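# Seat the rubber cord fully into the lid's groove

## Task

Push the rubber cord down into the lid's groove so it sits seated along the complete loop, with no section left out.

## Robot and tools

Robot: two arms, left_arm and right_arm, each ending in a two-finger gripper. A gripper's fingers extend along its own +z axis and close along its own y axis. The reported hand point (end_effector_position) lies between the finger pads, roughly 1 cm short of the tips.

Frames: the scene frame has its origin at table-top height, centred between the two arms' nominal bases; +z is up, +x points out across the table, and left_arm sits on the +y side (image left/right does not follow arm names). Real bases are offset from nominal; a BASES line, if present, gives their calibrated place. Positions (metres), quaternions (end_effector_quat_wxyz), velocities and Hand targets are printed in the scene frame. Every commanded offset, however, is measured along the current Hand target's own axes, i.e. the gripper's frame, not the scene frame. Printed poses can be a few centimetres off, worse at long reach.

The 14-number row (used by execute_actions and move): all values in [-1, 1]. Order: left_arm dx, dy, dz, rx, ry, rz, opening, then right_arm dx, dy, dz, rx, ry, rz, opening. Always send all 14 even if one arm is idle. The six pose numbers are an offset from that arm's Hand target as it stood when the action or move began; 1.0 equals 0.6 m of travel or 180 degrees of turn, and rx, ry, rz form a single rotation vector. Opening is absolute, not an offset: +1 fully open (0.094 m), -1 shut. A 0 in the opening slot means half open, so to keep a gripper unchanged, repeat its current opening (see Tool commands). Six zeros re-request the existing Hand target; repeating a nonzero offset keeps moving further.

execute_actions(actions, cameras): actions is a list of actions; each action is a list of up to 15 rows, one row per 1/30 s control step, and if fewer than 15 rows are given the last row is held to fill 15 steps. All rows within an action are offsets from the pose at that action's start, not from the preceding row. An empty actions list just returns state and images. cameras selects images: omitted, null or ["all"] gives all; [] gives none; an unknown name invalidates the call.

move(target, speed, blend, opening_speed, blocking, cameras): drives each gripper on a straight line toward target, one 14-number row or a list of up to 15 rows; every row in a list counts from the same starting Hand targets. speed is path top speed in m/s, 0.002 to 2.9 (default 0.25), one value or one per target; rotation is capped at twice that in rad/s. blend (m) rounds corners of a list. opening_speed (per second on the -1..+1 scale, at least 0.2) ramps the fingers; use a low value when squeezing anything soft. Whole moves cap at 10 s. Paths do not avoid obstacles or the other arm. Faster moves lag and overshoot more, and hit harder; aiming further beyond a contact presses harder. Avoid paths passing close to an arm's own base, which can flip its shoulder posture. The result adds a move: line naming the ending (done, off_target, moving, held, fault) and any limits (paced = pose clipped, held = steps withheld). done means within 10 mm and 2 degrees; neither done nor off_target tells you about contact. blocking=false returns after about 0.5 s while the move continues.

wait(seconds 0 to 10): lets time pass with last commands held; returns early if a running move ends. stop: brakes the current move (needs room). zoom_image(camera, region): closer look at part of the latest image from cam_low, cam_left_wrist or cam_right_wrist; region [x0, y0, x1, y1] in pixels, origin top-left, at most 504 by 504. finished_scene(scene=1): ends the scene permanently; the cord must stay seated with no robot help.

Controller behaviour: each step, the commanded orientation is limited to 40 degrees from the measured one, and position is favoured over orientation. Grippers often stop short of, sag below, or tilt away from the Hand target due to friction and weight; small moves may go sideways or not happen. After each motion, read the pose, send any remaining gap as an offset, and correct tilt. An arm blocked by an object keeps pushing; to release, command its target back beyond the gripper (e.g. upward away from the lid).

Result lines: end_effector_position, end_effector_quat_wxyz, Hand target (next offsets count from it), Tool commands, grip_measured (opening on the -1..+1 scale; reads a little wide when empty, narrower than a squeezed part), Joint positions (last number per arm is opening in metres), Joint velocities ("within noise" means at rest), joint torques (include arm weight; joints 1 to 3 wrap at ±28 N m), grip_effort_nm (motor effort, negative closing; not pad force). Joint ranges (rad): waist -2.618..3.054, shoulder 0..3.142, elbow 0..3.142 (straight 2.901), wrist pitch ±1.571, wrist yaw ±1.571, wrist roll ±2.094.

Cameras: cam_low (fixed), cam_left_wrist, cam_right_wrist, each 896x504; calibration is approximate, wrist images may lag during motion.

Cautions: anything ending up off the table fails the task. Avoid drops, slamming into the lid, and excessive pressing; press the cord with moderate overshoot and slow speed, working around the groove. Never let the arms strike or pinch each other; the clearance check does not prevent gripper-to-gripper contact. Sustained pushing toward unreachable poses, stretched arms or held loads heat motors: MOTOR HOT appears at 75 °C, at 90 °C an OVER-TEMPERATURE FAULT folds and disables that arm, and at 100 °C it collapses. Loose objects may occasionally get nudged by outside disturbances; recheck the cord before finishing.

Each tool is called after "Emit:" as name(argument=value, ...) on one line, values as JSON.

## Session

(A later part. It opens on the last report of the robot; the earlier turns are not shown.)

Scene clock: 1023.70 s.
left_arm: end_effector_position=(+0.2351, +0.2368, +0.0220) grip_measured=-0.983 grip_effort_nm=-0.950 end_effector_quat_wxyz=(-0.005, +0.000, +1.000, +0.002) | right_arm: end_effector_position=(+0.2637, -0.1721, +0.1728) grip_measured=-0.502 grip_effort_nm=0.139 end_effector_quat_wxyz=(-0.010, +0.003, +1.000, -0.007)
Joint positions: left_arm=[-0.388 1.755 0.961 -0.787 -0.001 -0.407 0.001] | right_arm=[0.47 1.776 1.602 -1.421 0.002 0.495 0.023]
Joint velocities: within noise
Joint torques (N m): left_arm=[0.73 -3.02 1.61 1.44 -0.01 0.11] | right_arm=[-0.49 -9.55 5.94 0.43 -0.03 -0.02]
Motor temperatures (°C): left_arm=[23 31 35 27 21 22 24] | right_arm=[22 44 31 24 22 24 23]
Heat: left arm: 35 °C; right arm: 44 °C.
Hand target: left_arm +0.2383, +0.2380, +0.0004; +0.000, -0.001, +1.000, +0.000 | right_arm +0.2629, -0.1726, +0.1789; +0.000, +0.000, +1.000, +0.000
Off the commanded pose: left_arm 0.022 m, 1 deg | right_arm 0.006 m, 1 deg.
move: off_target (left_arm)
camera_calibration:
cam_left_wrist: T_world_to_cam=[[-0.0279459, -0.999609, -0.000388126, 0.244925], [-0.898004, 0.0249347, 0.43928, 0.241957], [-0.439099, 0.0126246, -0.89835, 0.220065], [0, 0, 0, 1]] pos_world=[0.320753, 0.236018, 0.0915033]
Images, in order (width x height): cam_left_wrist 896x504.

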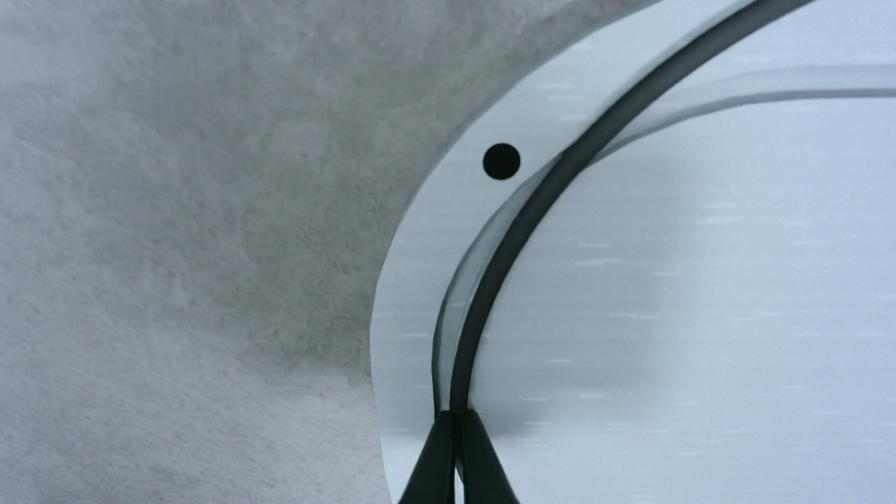

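Emit:
move(target=[[0,0.018,-0.04,0,0,0,-0.96,0,0,0,0,0,0,-0.5],[0,0.0045,0.006,0,0,0,-0.96,0,0,0,0,0,0,-0.5]], speed=[0.06,0.06], cameras=["cam_left_wrist"])

Scene clock: 1029.50 s.
left_arm: end_effector_position=(+0.2354, +0.2380, +0.0217) grip_measured=-0.958 grip_effort_nm=-0.457 end_effector_quat_wxyz=(-0.007, +0.001, +1.000, -0.012) | right_arm: end_effector_position=(+0.2637, -0.1721, +0.1728) grip_measured=-0.502 grip_effort_nm=0.144 end_effector_quat_wxyz=(-0.010, +0.003, +1.000, -0.007)
Joint positions: left_arm=[-0.366 1.75 0.953 -0.778 0.027 -0.383 0.002] | right_arm=[0.47 1.776 1.602 -1.421 0.002 0.495 0.023]
Joint velocities: within noise
Joint torques (N m): left_arm=[-0.39 -2.03 1.28 1.5 -0.24 -0.1] | right_arm=[-0.49 -9.58 5.86 0.43 -0.04 -0.02]
Motor temperatures (°C): left_arm=[23 30 35 27 21 22 24] | right_arm=[22 44 31 24 22 24 23]
Heat: left arm: 35 °C; right arm: 44 °C.
Hand target: left_arm +0.2383, +0.2408, -0.0032; +0.000, -0.001, +1.000, +0.000 | right_arm +0.2629, -0.1726, +0.1789; +0.000, +0.000, +1.000, +0.000
Off the commanded pose: left_arm 0.025 m, 2 deg | right_arm 0.006 m, 1 deg.
move: off_target (left_arm)
camera_calibration:
cam_left_wrist: T_world_to_cam=[[-0.0303361, -0.999148, 0.0279746, 0.246007], [-0.89613, 0.0395842, 0.442023, 0.238356], [-0.442754, -0.0116596, -0.896567, 0.226553], [0, 0, 0, 1]] pos_world=[0.321368, 0.239004, 0.0908795]
Images, in order (width x height): cam_left_wrist 896x504.

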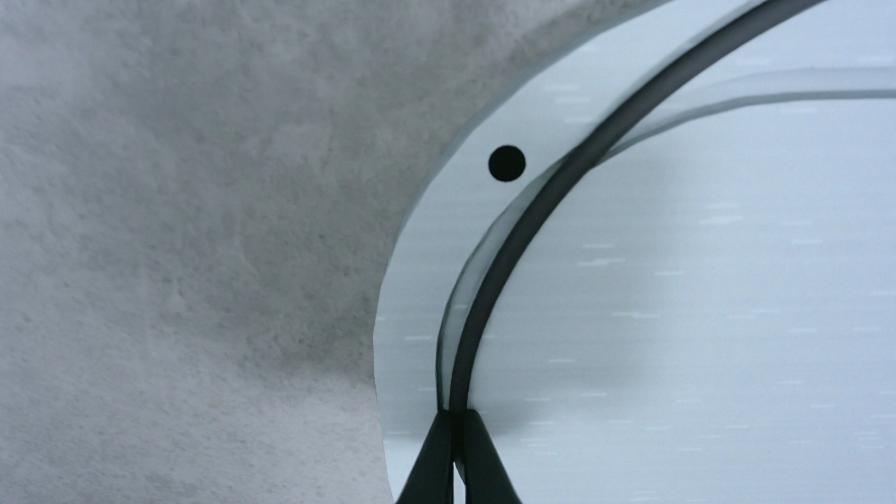

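Emit:
move(target=[[0,0.02,-0.055,0,0,0,-0.96,0,0,0,0,0,0,-0.5],[0,0.005,0.003,0,0,0,-0.96,0,0,0,0,0,0,-0.5]], speed=[0.08,0.08], cameras=["cam_left_wrist"])

Scene clock: 1033.67 s.
left_arm: end_effector_position=(+0.2368, +0.2425, +0.0215) grip_measured=-0.958 grip_effort_nm=-0.481 end_effector_quat_wxyz=(-0.002, +0.001, +1.000, -0.008) | right_arm: end_effector_position=(+0.2637, -0.1721, +0.1728) grip_measured=-0.502 grip_effort_nm=0.139 end_effector_quat_wxyz=(-0.010, +0.003, +1.000, -0.007)
Joint positions: left_arm=[-0.356 1.742 0.943 -0.769 0.017 -0.373 0.002] | right_arm=[0.47 1.776 1.602 -1.421 0.002 0.495 0.023]
Joint velocities: within noise
Joint torques (N m): left_arm=[-0.43 -1.07 1.1 1.55 -0.12 0.01] | right_arm=[-0.42 -9.55 5.82 0.44 -0.06 -0.01]
Motor temperatures (°C): left_arm=[23 30 34 27 21 22 24] | right_arm=[22 44 31 24 22 24 23]
Heat: left arm: 34 °C; right arm: 44 °C.
Hand target: left_arm +0.2383, +0.2438, -0.0050; +0.000, -0.001, +1.000, +0.000 | right_arm +0.2629, -0.1726, +0.1789; +0.000, +0.000, +1.000, +0.000
Off the commanded pose: left_arm 0.027 m, 1 deg | right_arm 0.006 m, 1 deg.
move: off_target (left_arm)
camera_calibration:
cam_left_wrist: T_world_to_cam=[[-0.0302007, -0.999323, 0.0210077, 0.25072], [-0.900635, 0.0363219, 0.433057, 0.241537], [-0.433527, -0.00584169, -0.901122, 0.223577], [0, 0, 0, 1]] pos_world=[0.322035, 0.243083, 0.0916035]
Images, in order (width x height): cam_left_wrist 896x504.

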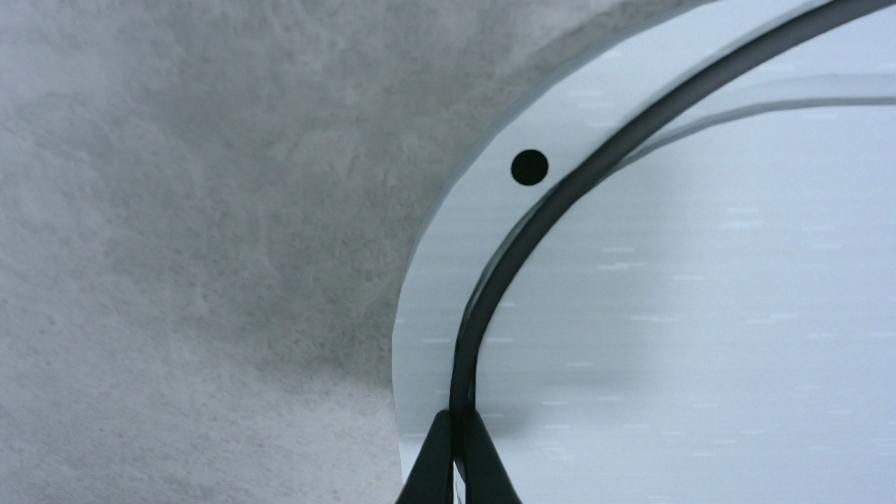

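Emit:
move(target=[[0,0,0,0,0,0,-0.72,0,0,0,0,0,0,-0.5],[-0.01,0,-0.09,0,0,0,-0.72,0,0,0,0,0,0,-0.5]], speed=[0.04,0.2], cameras=["cam_left_wrist"])

Scene clock: 1039.67 s.
left_arm: end_effector_position=(+0.2343, +0.2453, +0.0361) grip_measured=-0.722 grip_effort_nm=0.085 end_effector_quat_wxyz=(-0.021, +0.000, +1.000, +0.004) | right_arm: end_effector_position=(+0.2637, -0.1721, +0.1728) grip_measured=-0.502 grip_effort_nm=0.144 end_effector_quat_wxyz=(-0.010, +0.003, +1.000, -0.007)
Joint positions: left_arm=[-0.355 1.74 1.007 -0.88 0.009 -0.373 0.013] | right_arm=[0.47 1.776 1.602 -1.421 0.002 0.495 0.023]
Joint velocities: within noise
Joint torques (N m): left_arm=[0.14 -9.37 7.16 0.16 -0.07 0.01] | right_arm=[-0.46 -9.61 5.83 0.46 -0.04 -0.01]
Motor temperatures (°C): left_arm=[23 30 34 28 21 22 24] | right_arm=[22 44 31 24 22 24 23]
Heat: left arm: 34 °C; right arm: 44 °C.
Hand target: left_arm +0.2443, +0.2438, +0.0490; +0.000, -0.001, +1.000, +0.000 | right_arm +0.2629, -0.1726, +0.1789; +0.000, +0.000, +1.000, +0.000
Off the commanded pose: left_arm 0.016 m, 3 deg | right_arm 0.006 m, 1 deg.
move: off_target (left_arm)
camera_calibration:
cam_left_wrist: T_world_to_cam=[[-0.0284162, -0.999595, -0.00182029, 0.253652], [-0.882945, 0.0242464, 0.468849, 0.230354], [-0.468615, 0.0149301, -0.883276, 0.238065], [0, 0, 0, 1]] pos_world=[0.322159, 0.24441, 0.102738]
Images, in order (width x height): cam_left_wrist 896x504.

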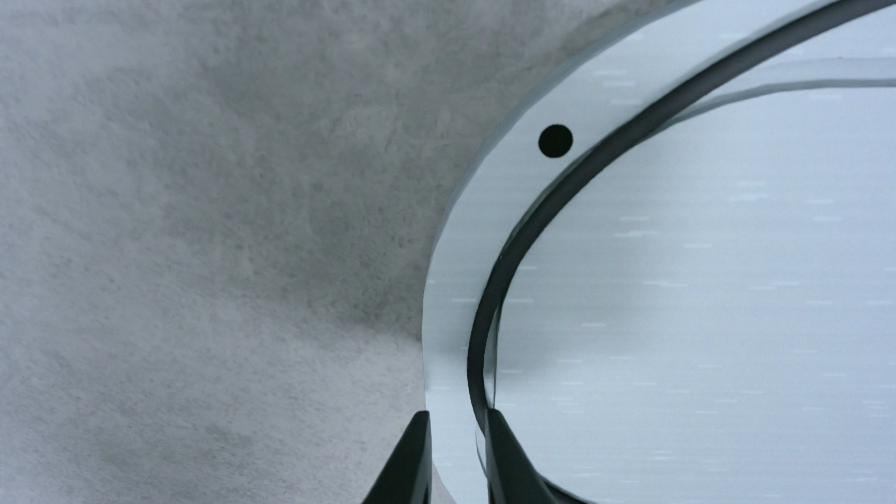

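Emit:
move(target=[[0,0.018,-0.01,0,0,0,-1,0,0,0,0,0,0,-0.5],[0.01,0.009,0.05,0,0,0,-1,0,0,0,0,0,0,-0.5],[0.01,0.006,0.075,0,0,0,-1,0,0,0,0,0,0,-0.5],[0.01,-0.010,0.077,0,0,0,-1,0,0,0,0,0,0,-0.5]], speed=[0.08,0.08,0.06,0.02], cameras=["cam_left_wrist"])

Scene clock: 1047.30 s.
left_arm: end_effector_position=(+0.2343, +0.2486, +0.0217) grip_measured=-0.996 grip_effort_nm=-0.203 end_effector_quat_wxyz=(+0.000, -0.001, +1.000, +0.016) | right_arm: end_effector_position=(+0.2637, -0.1721, +0.1728) grip_measured=-0.502 grip_effort_nm=0.149 end_effector_quat_wxyz=(-0.010, +0.003, +1.000, -0.007)
Joint positions: left_arm=[-0.368 1.74 0.941 -0.785 -0.03 -0.389 0] | right_arm=[0.47 1.776 1.602 -1.421 0.002 0.495 0.023]
Joint velocities: within noise
Joint torques (N m): left_arm=[-0.88 -1.87 3.54 1.27 0.38 -0.03] | right_arm=[-0.49 -9.54 5.78 0.44 -0.04 0]
Motor temperatures (°C): left_arm=[23 31 34 27 21 22 24] | right_arm=[22 44 31 24 22 24 23]
Heat: left arm: 34 °C; right arm: 44 °C.
Hand target: left_arm +0.2383, +0.2378, +0.0028; +0.000, -0.001, +1.000, +0.000 | right_arm +0.2629, -0.1726, +0.1789; +0.000, +0.000, +1.000, +0.000
Off the commanded pose: left_arm 0.022 m, 2 deg | right_arm 0.006 m, 1 deg.
move: off_target (left_arm)
camera_calibration:
cam_left_wrist: T_world_to_cam=[[-0.0262834, -0.999246, -0.0285677, 0.256865], [-0.901897, 0.0113779, 0.431801, 0.245501], [-0.43115, 0.0371143, -0.901516, 0.211425], [0, 0, 0, 1]] pos_world=[0.319324, 0.246031, 0.0919338]
Images, in order (width x height): cam_left_wrist 896x504.

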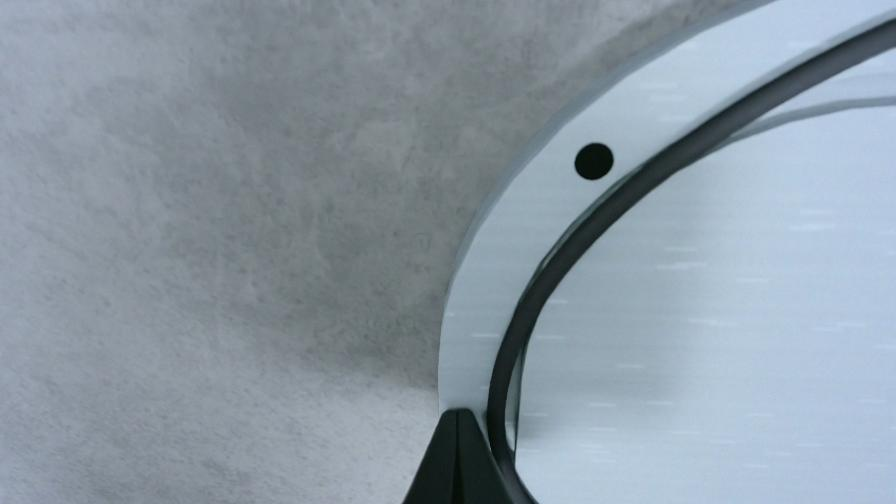

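Emit:
move(target=[[-0.015,-0.02,-0.09,0,0,0.07,-1,0,0,0,0,0,0,-0.5],[-0.033,-0.01,-0.02,0,0,0.07,-1,0,0,0,0,0,0,-0.5],[-0.033,-0.007,0.0,0,0,0.07,-1,0,0,0,0,0,0,-0.5]], speed=[0.1,0.08,0.06], cameras=["cam_left_wrist"])

Scene clock: 1059.60 s.
left_arm: end_effector_position=(+0.2566, +0.2305, +0.0224) grip_measured=-0.996 grip_effort_nm=-0.208 end_effector_quat_wxyz=(+0.000, +0.108, +0.994, -0.001) | right_arm: end_effector_position=(+0.2637, -0.1721, +0.1728) grip_measured=-0.502 grip_effort_nm=0.139 end_effector_quat_wxyz=(-0.010, +0.003, +1.000, -0.007)
Joint positions: left_arm=[-0.377 1.821 1.046 -0.795 0.003 -0.18 0] | right_arm=[0.47 1.776 1.602 -1.421 0.002 0.495 0.023]
Joint velocities: within noise
Joint torques (N m): left_arm=[0.76 -3.74 2.1 1.19 -0.03 0.17] | right_arm=[-0.51 -9.68 5.78 0.43 -0.05 0.01]
Motor temperatures (°C): left_arm=[23 30 34 27 21 22 23] | right_arm=[22 44 31 24 22 24 23]
Heat: left arm: 34 °C; right arm: 44 °C.
Hand target: left_arm +0.2581, +0.2336, +0.0028; +0.000, +0.109, +0.994, +0.000 | right_arm +0.2629, -0.1726, +0.1789; +0.000, +0.000, +1.000, +0.000
Off the commanded pose: left_arm 0.020 m, 0 deg | right_arm 0.006 m, 1 deg.
move: off_target (left_arm)
camera_calibration:
cam_left_wrist: T_world_to_cam=[[-0.241425, -0.970394, 0.00710697, 0.287166], [-0.875407, 0.220942, 0.429938, 0.210552], [-0.41878, 0.0975762, -0.90283, 0.205226], [0, 0, 0, 1]] pos_world=[0.339593, 0.212119, 0.0927189]
Images, in order (width x height): cam_left_wrist 896x504.

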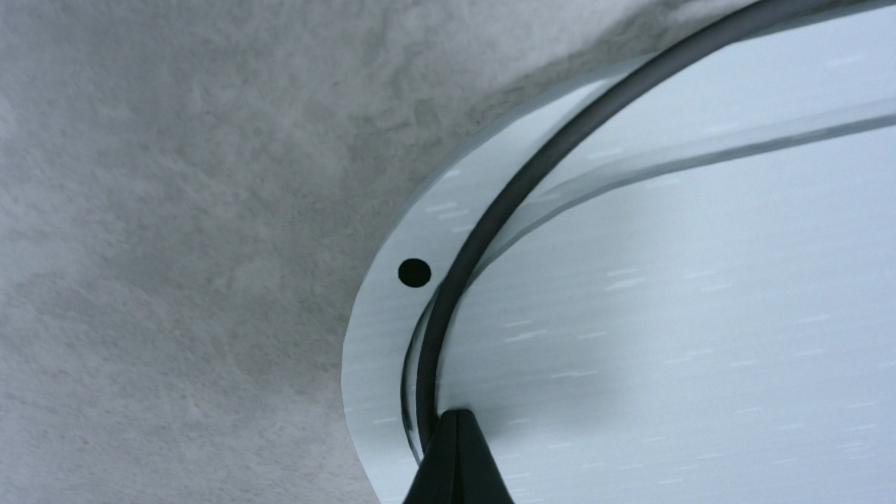

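Emit:
move(target=[[0,0.033,0,0,0,0,-1,0,0,0,0,0,0,-0.5]], speed=[0.02], cameras=["cam_left_wrist"])

Scene clock: 1064.03 s.
left_arm: end_effector_position=(+0.2572, +0.2325, +0.0223) grip_measured=-0.997 grip_effort_nm=-0.198 end_effector_quat_wxyz=(-0.008, +0.114, +0.993, -0.039) | right_arm: end_effector_position=(+0.2637, -0.1721, +0.1728) grip_measured=-0.502 grip_effort_nm=0.139 end_effector_quat_wxyz=(-0.010, +0.003, +1.000, -0.007)
Joint positions: left_arm=[-0.326 1.819 1.041 -0.791 0.08 -0.116 0] | right_arm=[0.47 1.776 1.602 -1.421 0.002 0.495 0.023]
Joint velocities: within noise
Joint torques (N m): left_arm=[1.84 -4.44 1.81 1.11 -0.71 0.14] | right_arm=[-0.5 -9.54 5.78 0.44 -0.05 -0.01]
Motor temperatures (°C): left_arm=[23 29 34 28 21 22 23] | right_arm=[22 44 31 24 22 24 23]
Heat: left arm: 34 °C; right arm: 44 °C.
Hand target: left_arm +0.2623, +0.2529, +0.0028; +0.000, +0.109, +0.994, +0.000 | right_arm +0.2629, -0.1726, +0.1789; +0.000, +0.000, +1.000, +0.000
Off the commanded pose: left_arm 0.029 m, 5 deg | right_arm 0.006 m, 1 deg.
move: off_target (left_arm)
camera_calibration:
cam_left_wrist: T_world_to_cam=[[-0.253682, -0.963659, 0.0837105, 0.289159], [-0.861408, 0.264435, 0.433648, 0.196724], [-0.440024, 0.0378998, -0.897186, 0.224443], [0, 0, 0, 1]] pos_world=[0.341574, 0.218123, 0.0918526]
Images, in order (width x height): cam_left_wrist 896x504.

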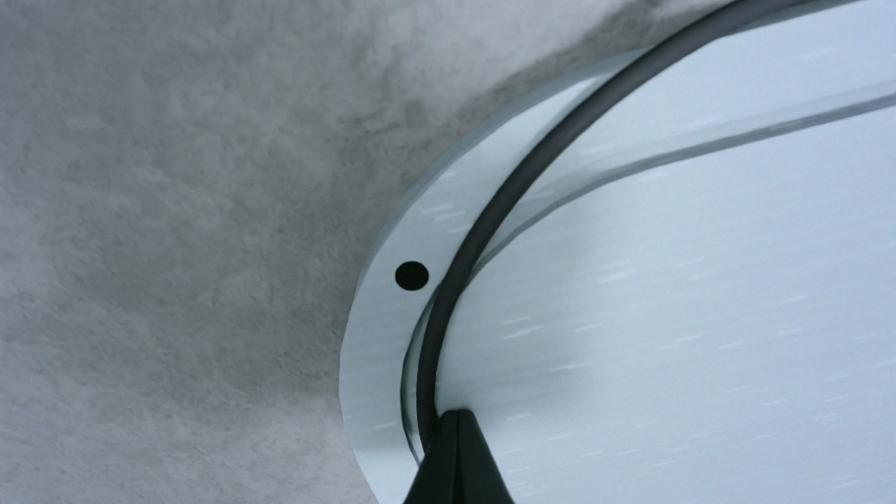

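Emit:
move(target=[[0,0,-0.02,0,0,0,-1,0,0,0,0,0,0,-0.5]], speed=[0.02], cameras=["cam_left_wrist"])

Scene clock: 1067.47 s.
left_arm: end_effector_position=(+0.2572, +0.2324, +0.0229) grip_measured=-0.997 grip_effort_nm=-0.212 end_effector_quat_wxyz=(-0.008, +0.115, +0.993, -0.040) | right_arm: end_effector_position=(+0.2637, -0.1721, +0.1728) grip_measured=-0.502 grip_effort_nm=0.139 end_effector_quat_wxyz=(-0.010, +0.003, +1.000, -0.007)
Joint positions: left_arm=[-0.326 1.817 1.041 -0.791 0.081 -0.114 0] | right_arm=[0.47 1.776 1.602 -1.421 0.002 0.495 0.023]
Joint velocities: within noise
Joint torques (N m): left_arm=[1.76 -6.61 3.41 0.63 -0.68 0.15] | right_arm=[-0.44 -9.62 5.82 0.44 -0.06 0]
Motor temperatures (°C): left_arm=[23 29 33 28 21 22 23] | right_arm=[22 44 31 24 22 24 23]
Heat: left arm: 33 °C; right arm: 44 °C.
Hand target: left_arm +0.2624, +0.2529, +0.0148; +0.000, +0.109, +0.994, +0.000 | right_arm +0.2629, -0.1726, +0.1789; +0.000, +0.000, +1.000, +0.000
Off the commanded pose: left_arm 0.023 m, 5 deg | right_arm 0.006 m, 1 deg.
move: off_target (left_arm)
camera_calibration:
cam_left_wrist: T_world_to_cam=[[-0.254929, -0.963243, 0.0847038, 0.28916], [-0.861637, 0.266045, 0.432205, 0.196373], [-0.438854, 0.0371976, -0.897788, 0.224798], [0, 0, 0, 1]] pos_world=[0.341571, 0.217925, 0.0924548]
Images, in order (width x height): cam_left_wrist 896x504.

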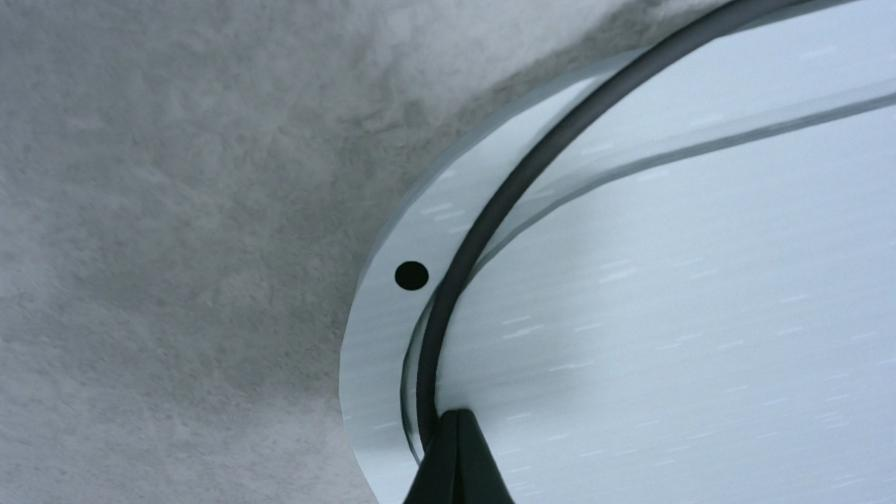

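Emit:
move(target=[[0,0.0,-0.02,0,0,0,-1,0,0,0,0,0,0,-0.5],[0,-0.01,0.015,0,0,0,-1,0,0,0,0,0,0,-0.5]], speed=[0.04,0.04], cameras=["cam_left_wrist"])

Scene clock: 1072.93 s.
left_arm: end_effector_position=(+0.2592, +0.2381, +0.0227) grip_measured=-0.997 grip_effort_nm=-0.212 end_effector_quat_wxyz=(-0.003, +0.113, +0.993, -0.026) | right_arm: end_effector_position=(+0.2637, -0.1721, +0.1728) grip_measured=-0.502 grip_effort_nm=0.134 end_effector_quat_wxyz=(-0.010, +0.003, +1.000, -0.007)
Joint positions: left_arm=[-0.322 1.815 1.039 -0.789 0.052 -0.114 0] | right_arm=[0.47 1.776 1.602 -1.421 0.002 0.495 0.023]
Joint velocities: within noise
Joint torques (N m): left_arm=[0.03 -4.29 2.52 1.03 -0.49 -0.05] | right_arm=[-0.43 -9.57 5.85 0.44 -0.05 -0.01]
Motor temperatures (°C): left_arm=[23 29 33 27 22 22 23] | right_arm=[22 44 31 24 22 24 23]
Heat: left arm: 33 °C; right arm: 44 °C.
Hand target: left_arm +0.2612, +0.2471, +0.0059; +0.000, +0.109, +0.994, +0.000 | right_arm +0.2629, -0.1726, +0.1789; +0.000, +0.000, +1.000, +0.000
Off the commanded pose: left_arm 0.019 m, 3 deg | right_arm 0.006 m, 1 deg.
move: off_target (left_arm)
camera_calibration:
cam_left_wrist: T_world_to_cam=[[-0.252299, -0.966025, 0.0560387, 0.295764], [-0.867713, 0.251494, 0.428749, 0.201681], [-0.428276, 0.0595475, -0.901684, 0.217406], [0, 0, 0, 1]] pos_world=[0.342732, 0.222048, 0.0929869]
Images, in order (width x height): cam_left_wrist 896x504.

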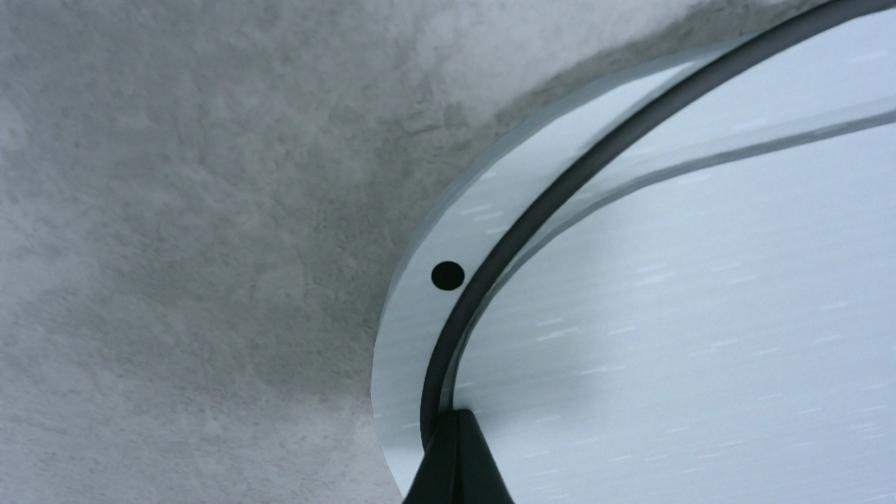

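Emit:
move(target=[[0.0,0,-0.082,0,0,0.0,-1,0,0,0,0,0,0,-0.5],[0.0187,-0.016,-0.09,0,0,0.43,-1,0,0,0,0,0,0,-0.5]], speed=[0.1,0.5], cameras=["cam_left_wrist"])

Scene clock: 1087.53 s.
left_arm: end_effector_position=(+0.2480, +0.2408, +0.0509) grip_measured=-0.997 grip_effort_nm=-0.212 end_effector_quat_wxyz=(-0.011, +0.701, +0.713, -0.004) | right_arm: end_effector_position=(+0.2637, -0.1721, +0.1728) grip_measured=-0.502 grip_effort_nm=0.139 end_effector_quat_wxyz=(-0.010, +0.003, +1.000, -0.007)
Joint positions: left_arm=[-0.358 1.748 1.082 -0.927 -0.001 1.177 0] | right_arm=[0.47 1.776 1.602 -1.421 0.002 0.495 0.023]
Joint velocities: within noise
Joint torques (N m): left_arm=[-0.17 -10.28 5.2 0.23 0.11 0.15] | right_arm=[-0.5 -9.63 5.83 0.44 -0.04 -0.01]
Motor temperatures (°C): left_arm=[23 29 33 27 22 22 23] | right_arm=[22 44 31 24 22 24 23]
Heat: left arm: 33 °C; right arm: 44 °C.
Hand target: left_arm +0.2480, +0.2400, +0.0598; +0.000, +0.707, +0.708, +0.000 | right_arm +0.2629, -0.1726, +0.1789; +0.000, +0.000, +1.000, +0.000
Off the commanded pose: left_arm 0.009 m, 2 deg | right_arm 0.006 m, 1 deg.
move: done
camera_calibration:
cam_left_wrist: T_world_to_cam=[[-0.999625, 0.0115219, 0.0248342, 0.24546], [0.0212538, 0.898382, 0.4387, -0.197524], [-0.017256, 0.439063, -0.89829, 0.0443405], [0, 0, 0, 1]] pos_world=[0.250331, 0.155156, 0.120389]
Images, in order (width x height): cam_left_wrist 896x504.

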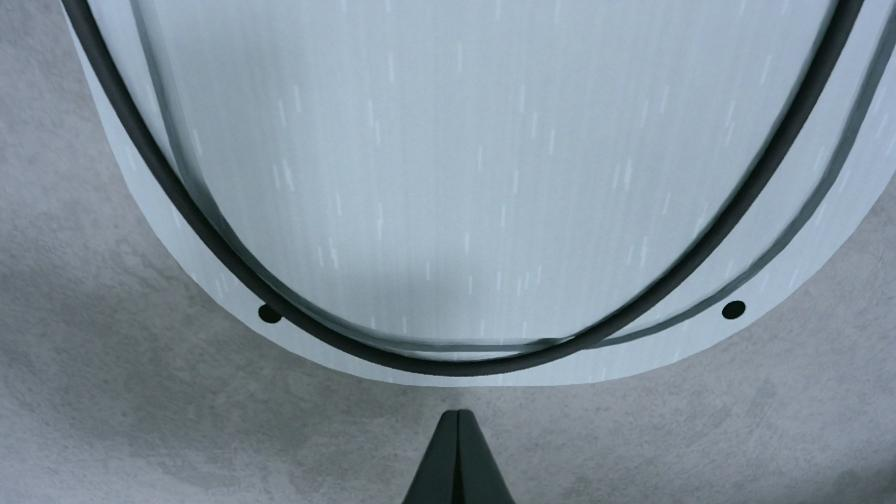

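Emit:
move(target=[[0.015,-0.065,0.0,0,0,0.0,-1,0,0,0,0,0,0,-0.5],[0.009,-0.055,0.04,0,0,0,-1,0,0,0,0,0,0,-0.5],[0.009,-0.055,0.091,0,0,0,-1,0,0,0,0,0,0,-0.5]], speed=[0.1,0.08,0.06], cameras=["cam_left_wrist"])

Emit:
move(target=[[-0.01,0,-0.088,0,0,0.0,-1,0,0,0,0,0,0,-0.5]], speed=[0.2], cameras=["cam_left_wrist"])

Scene clock: 1103.03 s.
left_arm: end_effector_position=(+0.2129, +0.2480, +0.0219) grip_measured=-0.997 grip_effort_nm=-0.198 end_effector_quat_wxyz=(-0.005, +0.708, +0.707, -0.001) | right_arm: end_effector_position=(+0.2637, -0.1721, +0.1728) grip_measured=-0.502 grip_effort_nm=0.139 end_effector_quat_wxyz=(-0.010, +0.003, +1.000, -0.007)
Joint positions: left_arm=[-0.382 1.668 0.858 -0.771 -0.001 1.171 0] | right_arm=[0.47 1.776 1.602 -1.421 0.002 0.495 0.023]
Joint velocities: within noise
Joint torques (N m): left_arm=[-0.27 -2.39 2.3 1.18 0.15 -0.01] | right_arm=[-0.44 -9.57 5.87 0.45 -0.05 0]
Motor temperatures (°C): left_arm=[23 31 34 27 21 22 23] | right_arm=[22 44 31 24 22 24 23]
Heat: left arm: 34 °C; right arm: 44 °C.
Hand target: left_arm +0.2150, +0.2455, +0.0052; +0.000, +0.707, +0.708, +0.000 | right_arm +0.2629, -0.1726, +0.1789; +0.000, +0.000, +1.000, +0.000
Off the commanded pose: left_arm 0.017 m, 1 deg | right_arm 0.006 m, 1 deg.
move: off_target (left_arm)
camera_calibration:
cam_left_wrist: T_world_to_cam=[[-0.999482, 0.029563, 0.0127448, 0.206868], [0.0321634, 0.89998, 0.434743, -0.193152], [0.00138225, 0.434927, -0.900465, 0.0116274], [0, 0, 0, 1]] pos_world=[0.212958, 0.162661, 0.0918052]
Images, in order (width x height): cam_left_wrist 896x504.

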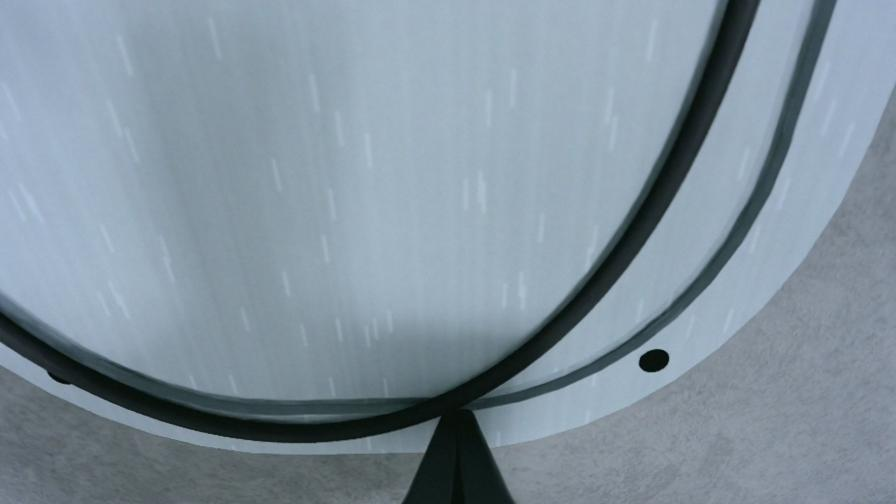

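Scene clock: 1104.23 s.
left_arm: end_effector_position=(+0.2080, +0.2443, +0.0469) grip_measured=-0.997 grip_effort_nm=-0.203 end_effector_quat_wxyz=(-0.017, +0.707, +0.707, -0.006) | right_arm: end_effector_position=(+0.2637, -0.1721, +0.1728) grip_measured=-0.502 grip_effort_nm=0.134 end_effector_quat_wxyz=(-0.010, +0.003, +1.000, -0.007)
Joint positions: left_arm=[-0.403 1.63 0.929 -0.907 -0.001 1.149 0] | right_arm=[0.47 1.776 1.602 -1.421 0.002 0.495 0.023]
Joint velocities: within noise
Joint torques (N m): left_arm=[-0.25 -8.18 7.23 0.2 0.1 -0.03] | right_arm=[-0.47 -9.61 5.86 0.44 -0.06 -0.01]
Motor temperatures (°C): left_arm=[23 31 34 27 21 22 23] | right_arm=[22 44 31 23 22 24 23]
Heat: left arm: 34 °C; right arm: 44 °C.
Hand target: left_arm +0.2151, +0.2395, +0.0580; +0.000, +0.706, +0.708, +0.000 | right_arm +0.2629, -0.1726, +0.1789; +0.000, +0.000, +1.000, +0.000
Off the commanded pose: left_arm 0.014 m, 2 deg | right_arm 0.006 m, 1 deg.
move: off_target (left_arm)
camera_calibration:
cam_left_wrist: T_world_to_cam=[[-0.998873, 0.0288945, 0.0376551, 0.200672], [0.0426266, 0.895039, 0.443947, -0.201868], [-0.0208752, 0.445052, -0.895261, 0.0376496], [0, 0, 0, 1]] pos_world=[0.209837, 0.158125, 0.115768]
Images, in order (width x height): cam_left_wrist 896x504.

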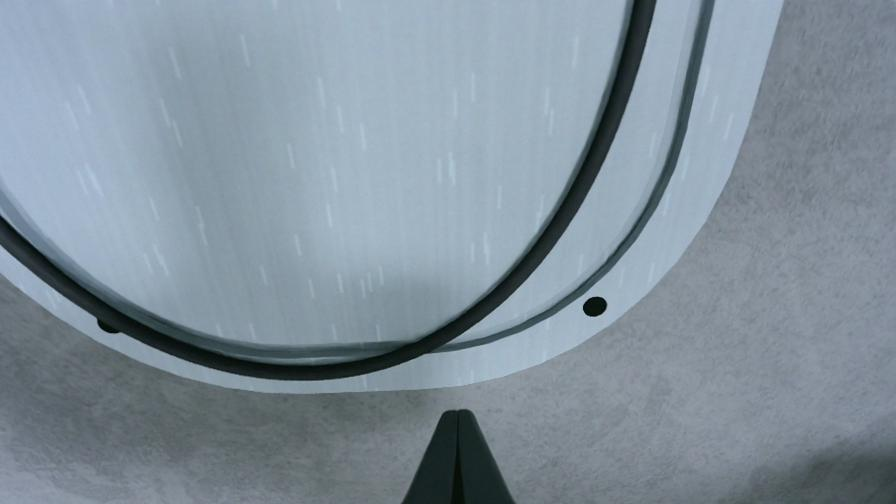

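Emit:
move(target=[[-0.02,0.015,0.0,0,0,0.0,-1,0,0,0,0,0,0,-0.5],[-0.003,0.005,0.03,0,0,0,-1,0,0,0,0,0,0,-0.5],[-0.003,0.004,0.090,0,0,0,-1,0,0,0,0,0,0,-0.5]], speed=[0.1,0.08,0.06], cameras=["cam_left_wrist"])

Emit:
move(target=[[-0.01,0,-0.088,0,0,0.0,-1,0,0,0,0,0,0,-0.5]], speed=[0.2], cameras=["cam_left_wrist"])

Scene clock: 1110.13 s.
left_arm: end_effector_position=(+0.2175, +0.2363, +0.0248) grip_measured=-0.997 grip_effort_nm=-0.198 end_effector_quat_wxyz=(+0.002, +0.706, +0.708, +0.001) | right_arm: end_effector_position=(+0.2637, -0.1721, +0.1728) grip_measured=-0.502 grip_effort_nm=0.139 end_effector_quat_wxyz=(-0.010, +0.003, +1.000, -0.007)
Joint positions: left_arm=[-0.416 1.68 0.886 -0.771 -0.001 1.132 0] | right_arm=[0.47 1.776 1.602 -1.421 0.002 0.495 0.023]
Joint velocities: within noise
Joint torques (N m): left_arm=[0.24 -1.91 1.51 1.24 0.1 0.12] | right_arm=[-0.42 -9.57 5.82 0.45 -0.07 -0.02]
Motor temperatures (°C): left_arm=[23 31 34 27 21 22 23] | right_arm=[22 44 31 23 22 24 23]
Heat: left arm: 34 °C; right arm: 44 °C.
Hand target: left_arm +0.2175, +0.2377, +0.0040; +0.000, +0.707, +0.708, +0.000 | right_arm +0.2629, -0.1726, +0.1789; +0.000, +0.000, +1.000, +0.000
Off the commanded pose: left_arm 0.021 m, 0 deg | right_arm 0.006 m, 1 deg.
move: off_target (left_arm)
camera_calibration:
cam_left_wrist: T_world_to_cam=[[-0.999705, 0.0242728, -0.000468831, 0.21343], [0.0217217, 0.902925, 0.429249, -0.18237], [0.0108424, 0.429113, -0.903186, 0.0186477], [0, 0, 0, 1]] pos_world=[0.217126, 0.151484, 0.0952248]
Images, in order (width x height): cam_left_wrist 896x504.

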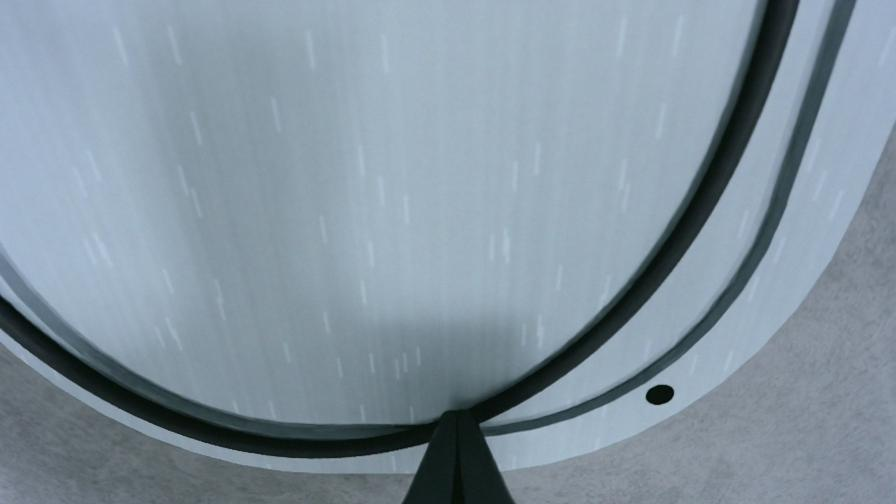

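Scene clock: 1111.30 s.
left_arm: end_effector_position=(+0.2100, +0.2369, +0.0448) grip_measured=-0.997 grip_effort_nm=-0.208 end_effector_quat_wxyz=(-0.019, +0.707, +0.707, -0.006) | right_arm: end_effector_position=(+0.2637, -0.1721, +0.1728) grip_measured=-0.502 grip_effort_nm=0.139 end_effector_quat_wxyz=(-0.010, +0.003, +1.000, -0.007)
Joint positions: left_arm=[-0.426 1.654 0.947 -0.903 -0.001 1.126 0] | right_arm=[0.47 1.776 1.602 -1.421 0.002 0.495 0.023]
Joint velocities: within noise
Joint torques (N m): left_arm=[-0.5 -8.58 7.04 0.11 0.07 -0.01] | right_arm=[-0.43 -9.54 5.76 0.43 -0.08 -0.02]
Motor temperatures (°C): left_arm=[23 31 34 27 21 22 23] | right_arm=[22 44 31 23 22 24 23]
Heat: left arm: 34 °C; right arm: 44 °C.
Hand target: left_arm +0.2175, +0.2317, +0.0568; +0.000, +0.706, +0.708, +0.000 | right_arm +0.2629, -0.1726, +0.1789; +0.000, +0.000, +1.000, +0.000
Off the commanded pose: left_arm 0.015 m, 2 deg | right_arm 0.006 m, 1 deg.
move: off_target (left_arm)
camera_calibration:
cam_left_wrist: T_world_to_cam=[[-0.99878, 0.0288553, 0.0400825, 0.202792], [0.0437165, 0.894145, 0.445638, -0.194504], [-0.0229805, 0.446846, -0.894315, 0.0390389], [0, 0, 0, 1]] pos_world=[0.211944, 0.150618, 0.113463]
Images, in order (width x height): cam_left_wrist 896x504.

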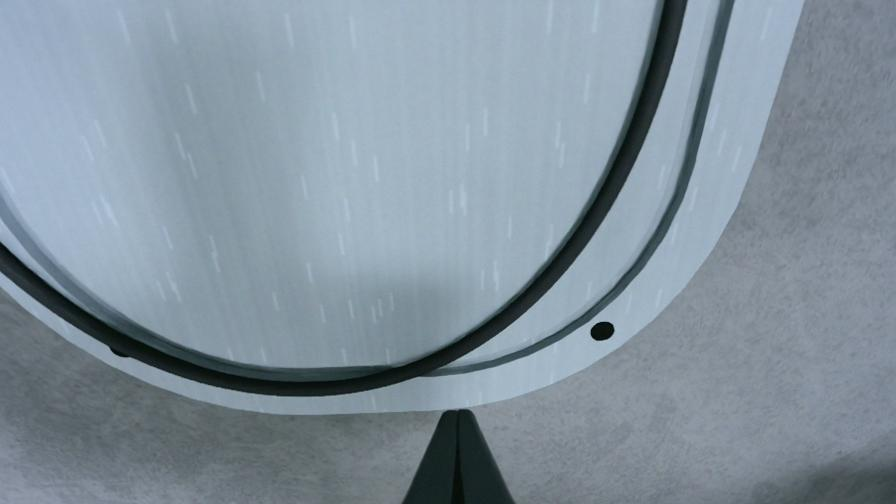

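Emit:
move(target=[[0.02,0.035,0.0,0,0,0.0,-1,0,0,0,0,0,0,-0.5],[0.010,0.018,0.03,0,0,0,-1,0,0,0,0,0,0,-0.5],[0.008,0.015,0.090,0,0,0,-1,0,0,0,0,0,0,-0.5]], speed=[0.1,0.08,0.06], cameras=["cam_left_wrist"])

Emit:
move(target=[[-0.01,0,-0.088,0,0,0.0,-1,0,0,0,0,0,0,-0.5]], speed=[0.2], cameras=["cam_left_wrist"])

Scene clock: 1132.10 s.
left_arm: end_effector_position=(+0.2268, +0.2387, +0.0220) grip_measured=-0.997 grip_effort_nm=-0.203 end_effector_quat_wxyz=(-0.001, +0.708, +0.707, +0.002) | right_arm: end_effector_position=(+0.2637, -0.1721, +0.1728) grip_measured=-0.502 grip_effort_nm=0.134 end_effector_quat_wxyz=(-0.010, +0.003, +1.000, -0.007)
Joint positions: left_arm=[-0.396 1.718 0.916 -0.77 -0.004 1.157 0] | right_arm=[0.47 1.776 1.602 -1.421 0.002 0.495 0.023]
Joint velocities: within noise
Joint torques (N m): left_arm=[-0.43 -2.61 2.14 1.17 0.12 -0.03] | right_arm=[-0.44 -9.58 5.82 0.44 -0.05 -0.01]
Motor temperatures (°C): left_arm=[23 31 36 26 21 22 23] | right_arm=[22 44 31 23 22 24 23]
Heat: left arm: 36 °C; right arm: 44 °C.
Hand target: left_arm +0.2265, +0.2365, +0.0028; +0.000, +0.707, +0.708, +0.000 | right_arm +0.2629, -0.1726, +0.1789; +0.000, +0.000, +1.000, +0.000
Off the commanded pose: left_arm 0.019 m, 0 deg | right_arm 0.006 m, 1 deg.
move: off_target (left_arm)
camera_calibration:
cam_left_wrist: T_world_to_cam=[[-0.999559, 0.0295363, 0.0030213, 0.221219], [0.0279165, 0.900312, 0.434349, -0.184309], [0.010109, 0.434242, -0.90074, 0.0139062], [0, 0, 0, 1]] pos_world=[0.226127, 0.153363, 0.0919119]
Images, in order (width x height): cam_left_wrist 896x504.

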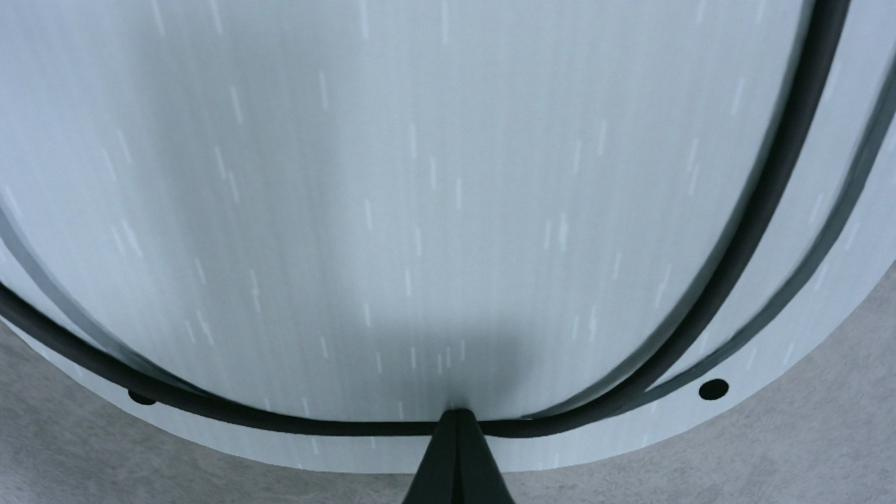

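Scene clock: 1133.30 s.
left_arm: end_effector_position=(+0.2191, +0.2363, +0.0433) grip_measured=-0.997 grip_effort_nm=-0.203 end_effector_quat_wxyz=(-0.020, +0.708, +0.706, -0.004) | right_arm: end_effector_position=(+0.2637, -0.1721, +0.1728) grip_measured=-0.502 grip_effort_nm=0.139 end_effector_quat_wxyz=(-0.010, +0.003, +1.000, -0.007)
Joint positions: left_arm=[-0.416 1.689 0.978 -0.901 -0.006 1.137 0] | right_arm=[0.47 1.776 1.602 -1.421 0.002 0.495 0.023]
Joint velocities: within noise
Joint torques (N m): left_arm=[-0.51 -8.72 6.75 0.18 0.12 -0.02] | right_arm=[-0.49 -9.59 5.83 0.44 -0.04 0]
Motor temperatures (°C): left_arm=[23 31 36 26 21 22 23] | right_arm=[22 44 31 23 22 24 23]
Heat: left arm: 36 °C; right arm: 44 °C.
Hand target: left_arm +0.2264, +0.2305, +0.0556; +0.000, +0.707, +0.708, +0.000 | right_arm +0.2629, -0.1726, +0.1789; +0.000, +0.000, +1.000, +0.000
Off the commanded pose: left_arm 0.015 m, 2 deg | right_arm 0.006 m, 1 deg.
move: off_target (left_arm)
camera_calibration:
cam_left_wrist: T_world_to_cam=[[-0.998789, 0.029603, 0.0393057, 0.211849], [0.0441224, 0.892407, 0.44907, -0.193577], [-0.0217828, 0.45026, -0.892632, 0.0370287], [0, 0, 0, 1]] pos_world=[0.22094, 0.149806, 0.111656]
Images, in order (width x height): cam_left_wrist 896x504.

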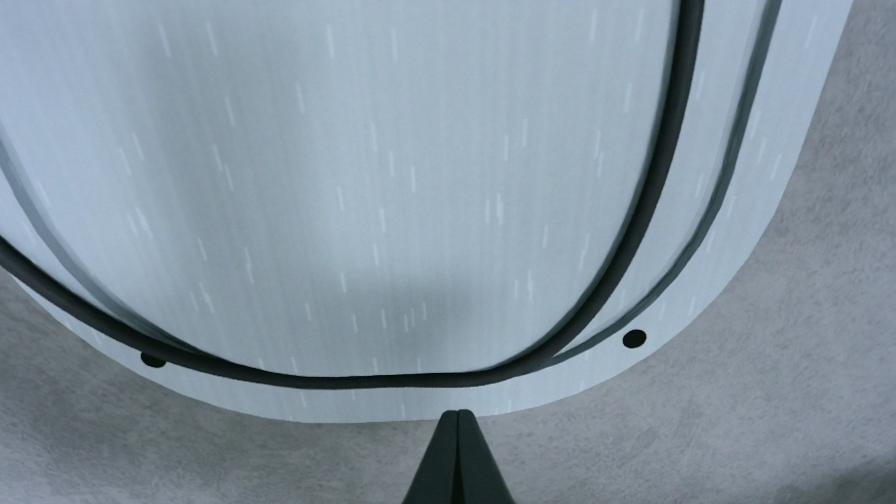

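Emit:
zoom_image(camera="cam_left_wrist", region=[100, 280, 400, 440])

Emit:
zoom_image(camera="cam_left_wrist", region=[380, 260, 680, 420])

Scaled by 1.680 from the camera's 896x504 image, which has a finer 1280x720 frame.

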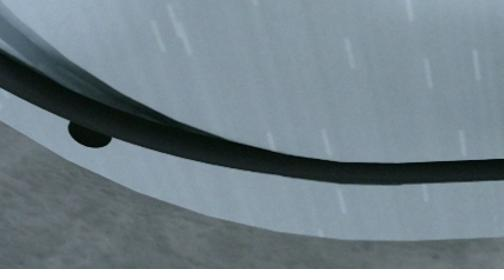

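Scaled by 1.680 from the camera's 896x504 image, which has a finer 1280x720 frame.

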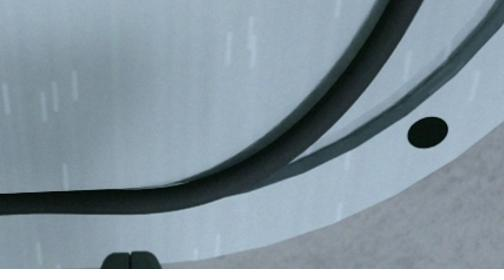

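Emit:
move(target=[[0.03,0.078,-0.01,0,0,0.083,-1,0,0,0,0,0,0,-0.5],[0.012,0.064,0.03,0,0,0.083,-1,0,0,0,0,0,0,-0.5],[0.0075,0.0627,0.086,0,0,0.083,-1,0,0,0,0,0,0,-0.5]], speed=[0.12,0.08,0.06], cameras=["cam_left_wrist"])

Emit:
move(target=[[-0.01,0,-0.088,0,0,0.0,-1,0,0,0,0,0,0,-0.5]], speed=[0.2], cameras=["cam_left_wrist"])

Scene clock: 1153.53 s.
left_arm: end_effector_position=(+0.2622, +0.2384, +0.0228) grip_measured=-0.997 grip_effort_nm=-0.203 end_effector_quat_wxyz=(-0.005, +0.794, +0.609, +0.000) | right_arm: end_effector_position=(+0.2637, -0.1721, +0.1728) grip_measured=-0.502 grip_effort_nm=0.139 end_effector_quat_wxyz=(-0.010, +0.003, +1.000, -0.007)
Joint positions: left_arm=[-0.35 1.835 1.066 -0.81 -0.006 1.464 0] | right_arm=[0.47 1.776 1.602 -1.421 0.002 0.495 0.023]
Joint velocities: within noise
Joint torques (N m): left_arm=[-0.36 -4.16 2.17 1.19 0.14 -0.05] | right_arm=[-0.54 -9.65 5.89 0.42 -0.04 0]
Motor temperatures (°C): left_arm=[23 32 37 26 21 22 23] | right_arm=[22 44 31 23 22 24 23]
Heat: left arm: 37 °C; right arm: 44 °C.
Hand target: left_arm +0.2642, +0.2350, +0.0041; +0.000, +0.793, +0.610, +0.000 | right_arm +0.2629, -0.1726, +0.1789; +0.000, +0.000, +1.000, +0.000
Off the commanded pose: left_arm 0.019 m, 1 deg | right_arm 0.006 m, 1 deg.
move: off_target (left_arm)
camera_calibration:
cam_left_wrist: T_world_to_cam=[[-0.958042, 0.286394, 0.0115661, 0.184344], [0.262588, 0.860799, 0.435974, -0.237609], [0.114904, 0.420719, -0.899885, -0.00984138], [0, 0, 0, 1]] pos_world=[0.240134, 0.155879, 0.0926033]
Images, in order (width x height): cam_left_wrist 896x504.

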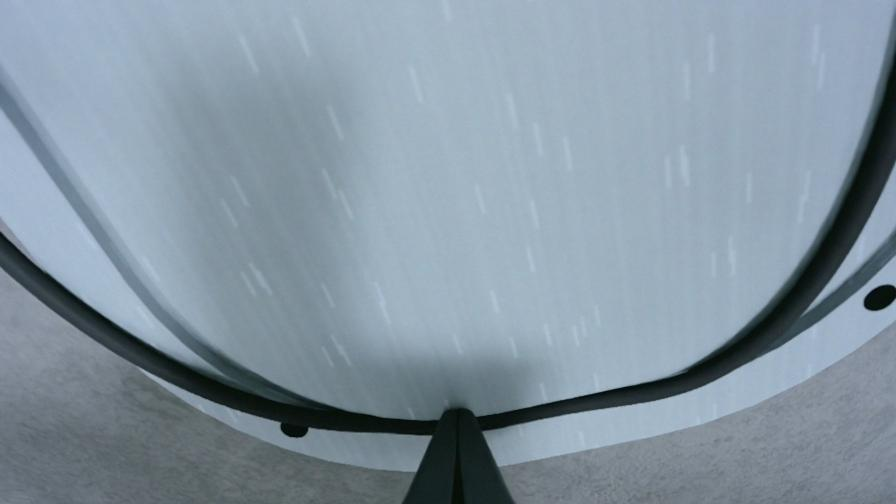

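Scene clock: 1154.70 s.
left_arm: end_effector_position=(+0.2548, +0.2348, +0.0424) grip_measured=-0.997 grip_effort_nm=-0.198 end_effector_quat_wxyz=(-0.020, +0.793, +0.608, -0.009) | right_arm: end_effector_position=(+0.2637, -0.1721, +0.1728) grip_measured=-0.502 grip_effort_nm=0.139 end_effector_quat_wxyz=(-0.010, +0.003, +1.000, -0.007)
Joint positions: left_arm=[-0.371 1.811 1.122 -0.926 -0.006 1.443 0] | right_arm=[0.47 1.776 1.602 -1.421 0.002 0.495 0.023]
Joint velocities: within noise
Joint torques (N m): left_arm=[-0.38 -10.13 7.12 0.15 0.16 -0.06] | right_arm=[-0.43 -9.55 5.79 0.44 -0.06 -0.02]
Motor temperatures (°C): left_arm=[23 32 37 26 21 22 23] | right_arm=[22 44 31 23 22 24 23]
Heat: left arm: 37 °C; right arm: 44 °C.
Hand target: left_arm +0.2625, +0.2292, +0.0568; +0.000, +0.793, +0.610, +0.000 | right_arm +0.2629, -0.1726, +0.1789; +0.000, +0.000, +1.000, +0.000
Off the commanded pose: left_arm 0.017 m, 3 deg | right_arm 0.006 m, 1 deg.
move: off_target (left_arm)
camera_calibration:
cam_left_wrist: T_world_to_cam=[[-0.957078, 0.285976, 0.0471074, 0.176407], [0.277017, 0.854811, 0.438816, -0.243521], [0.0852227, 0.433031, -0.897341, 0.0147345], [0, 0, 0, 1]] pos_world=[0.235039, 0.151336, 0.111772]
Images, in order (width x height): cam_left_wrist 896x504.

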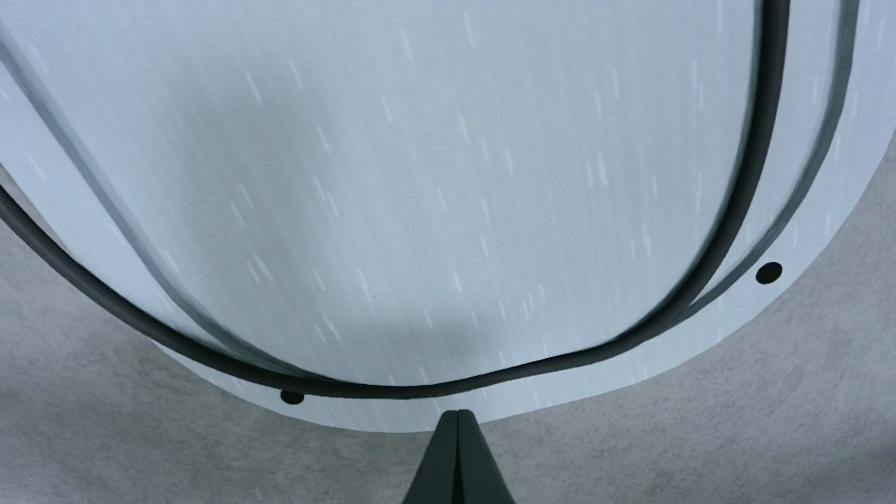

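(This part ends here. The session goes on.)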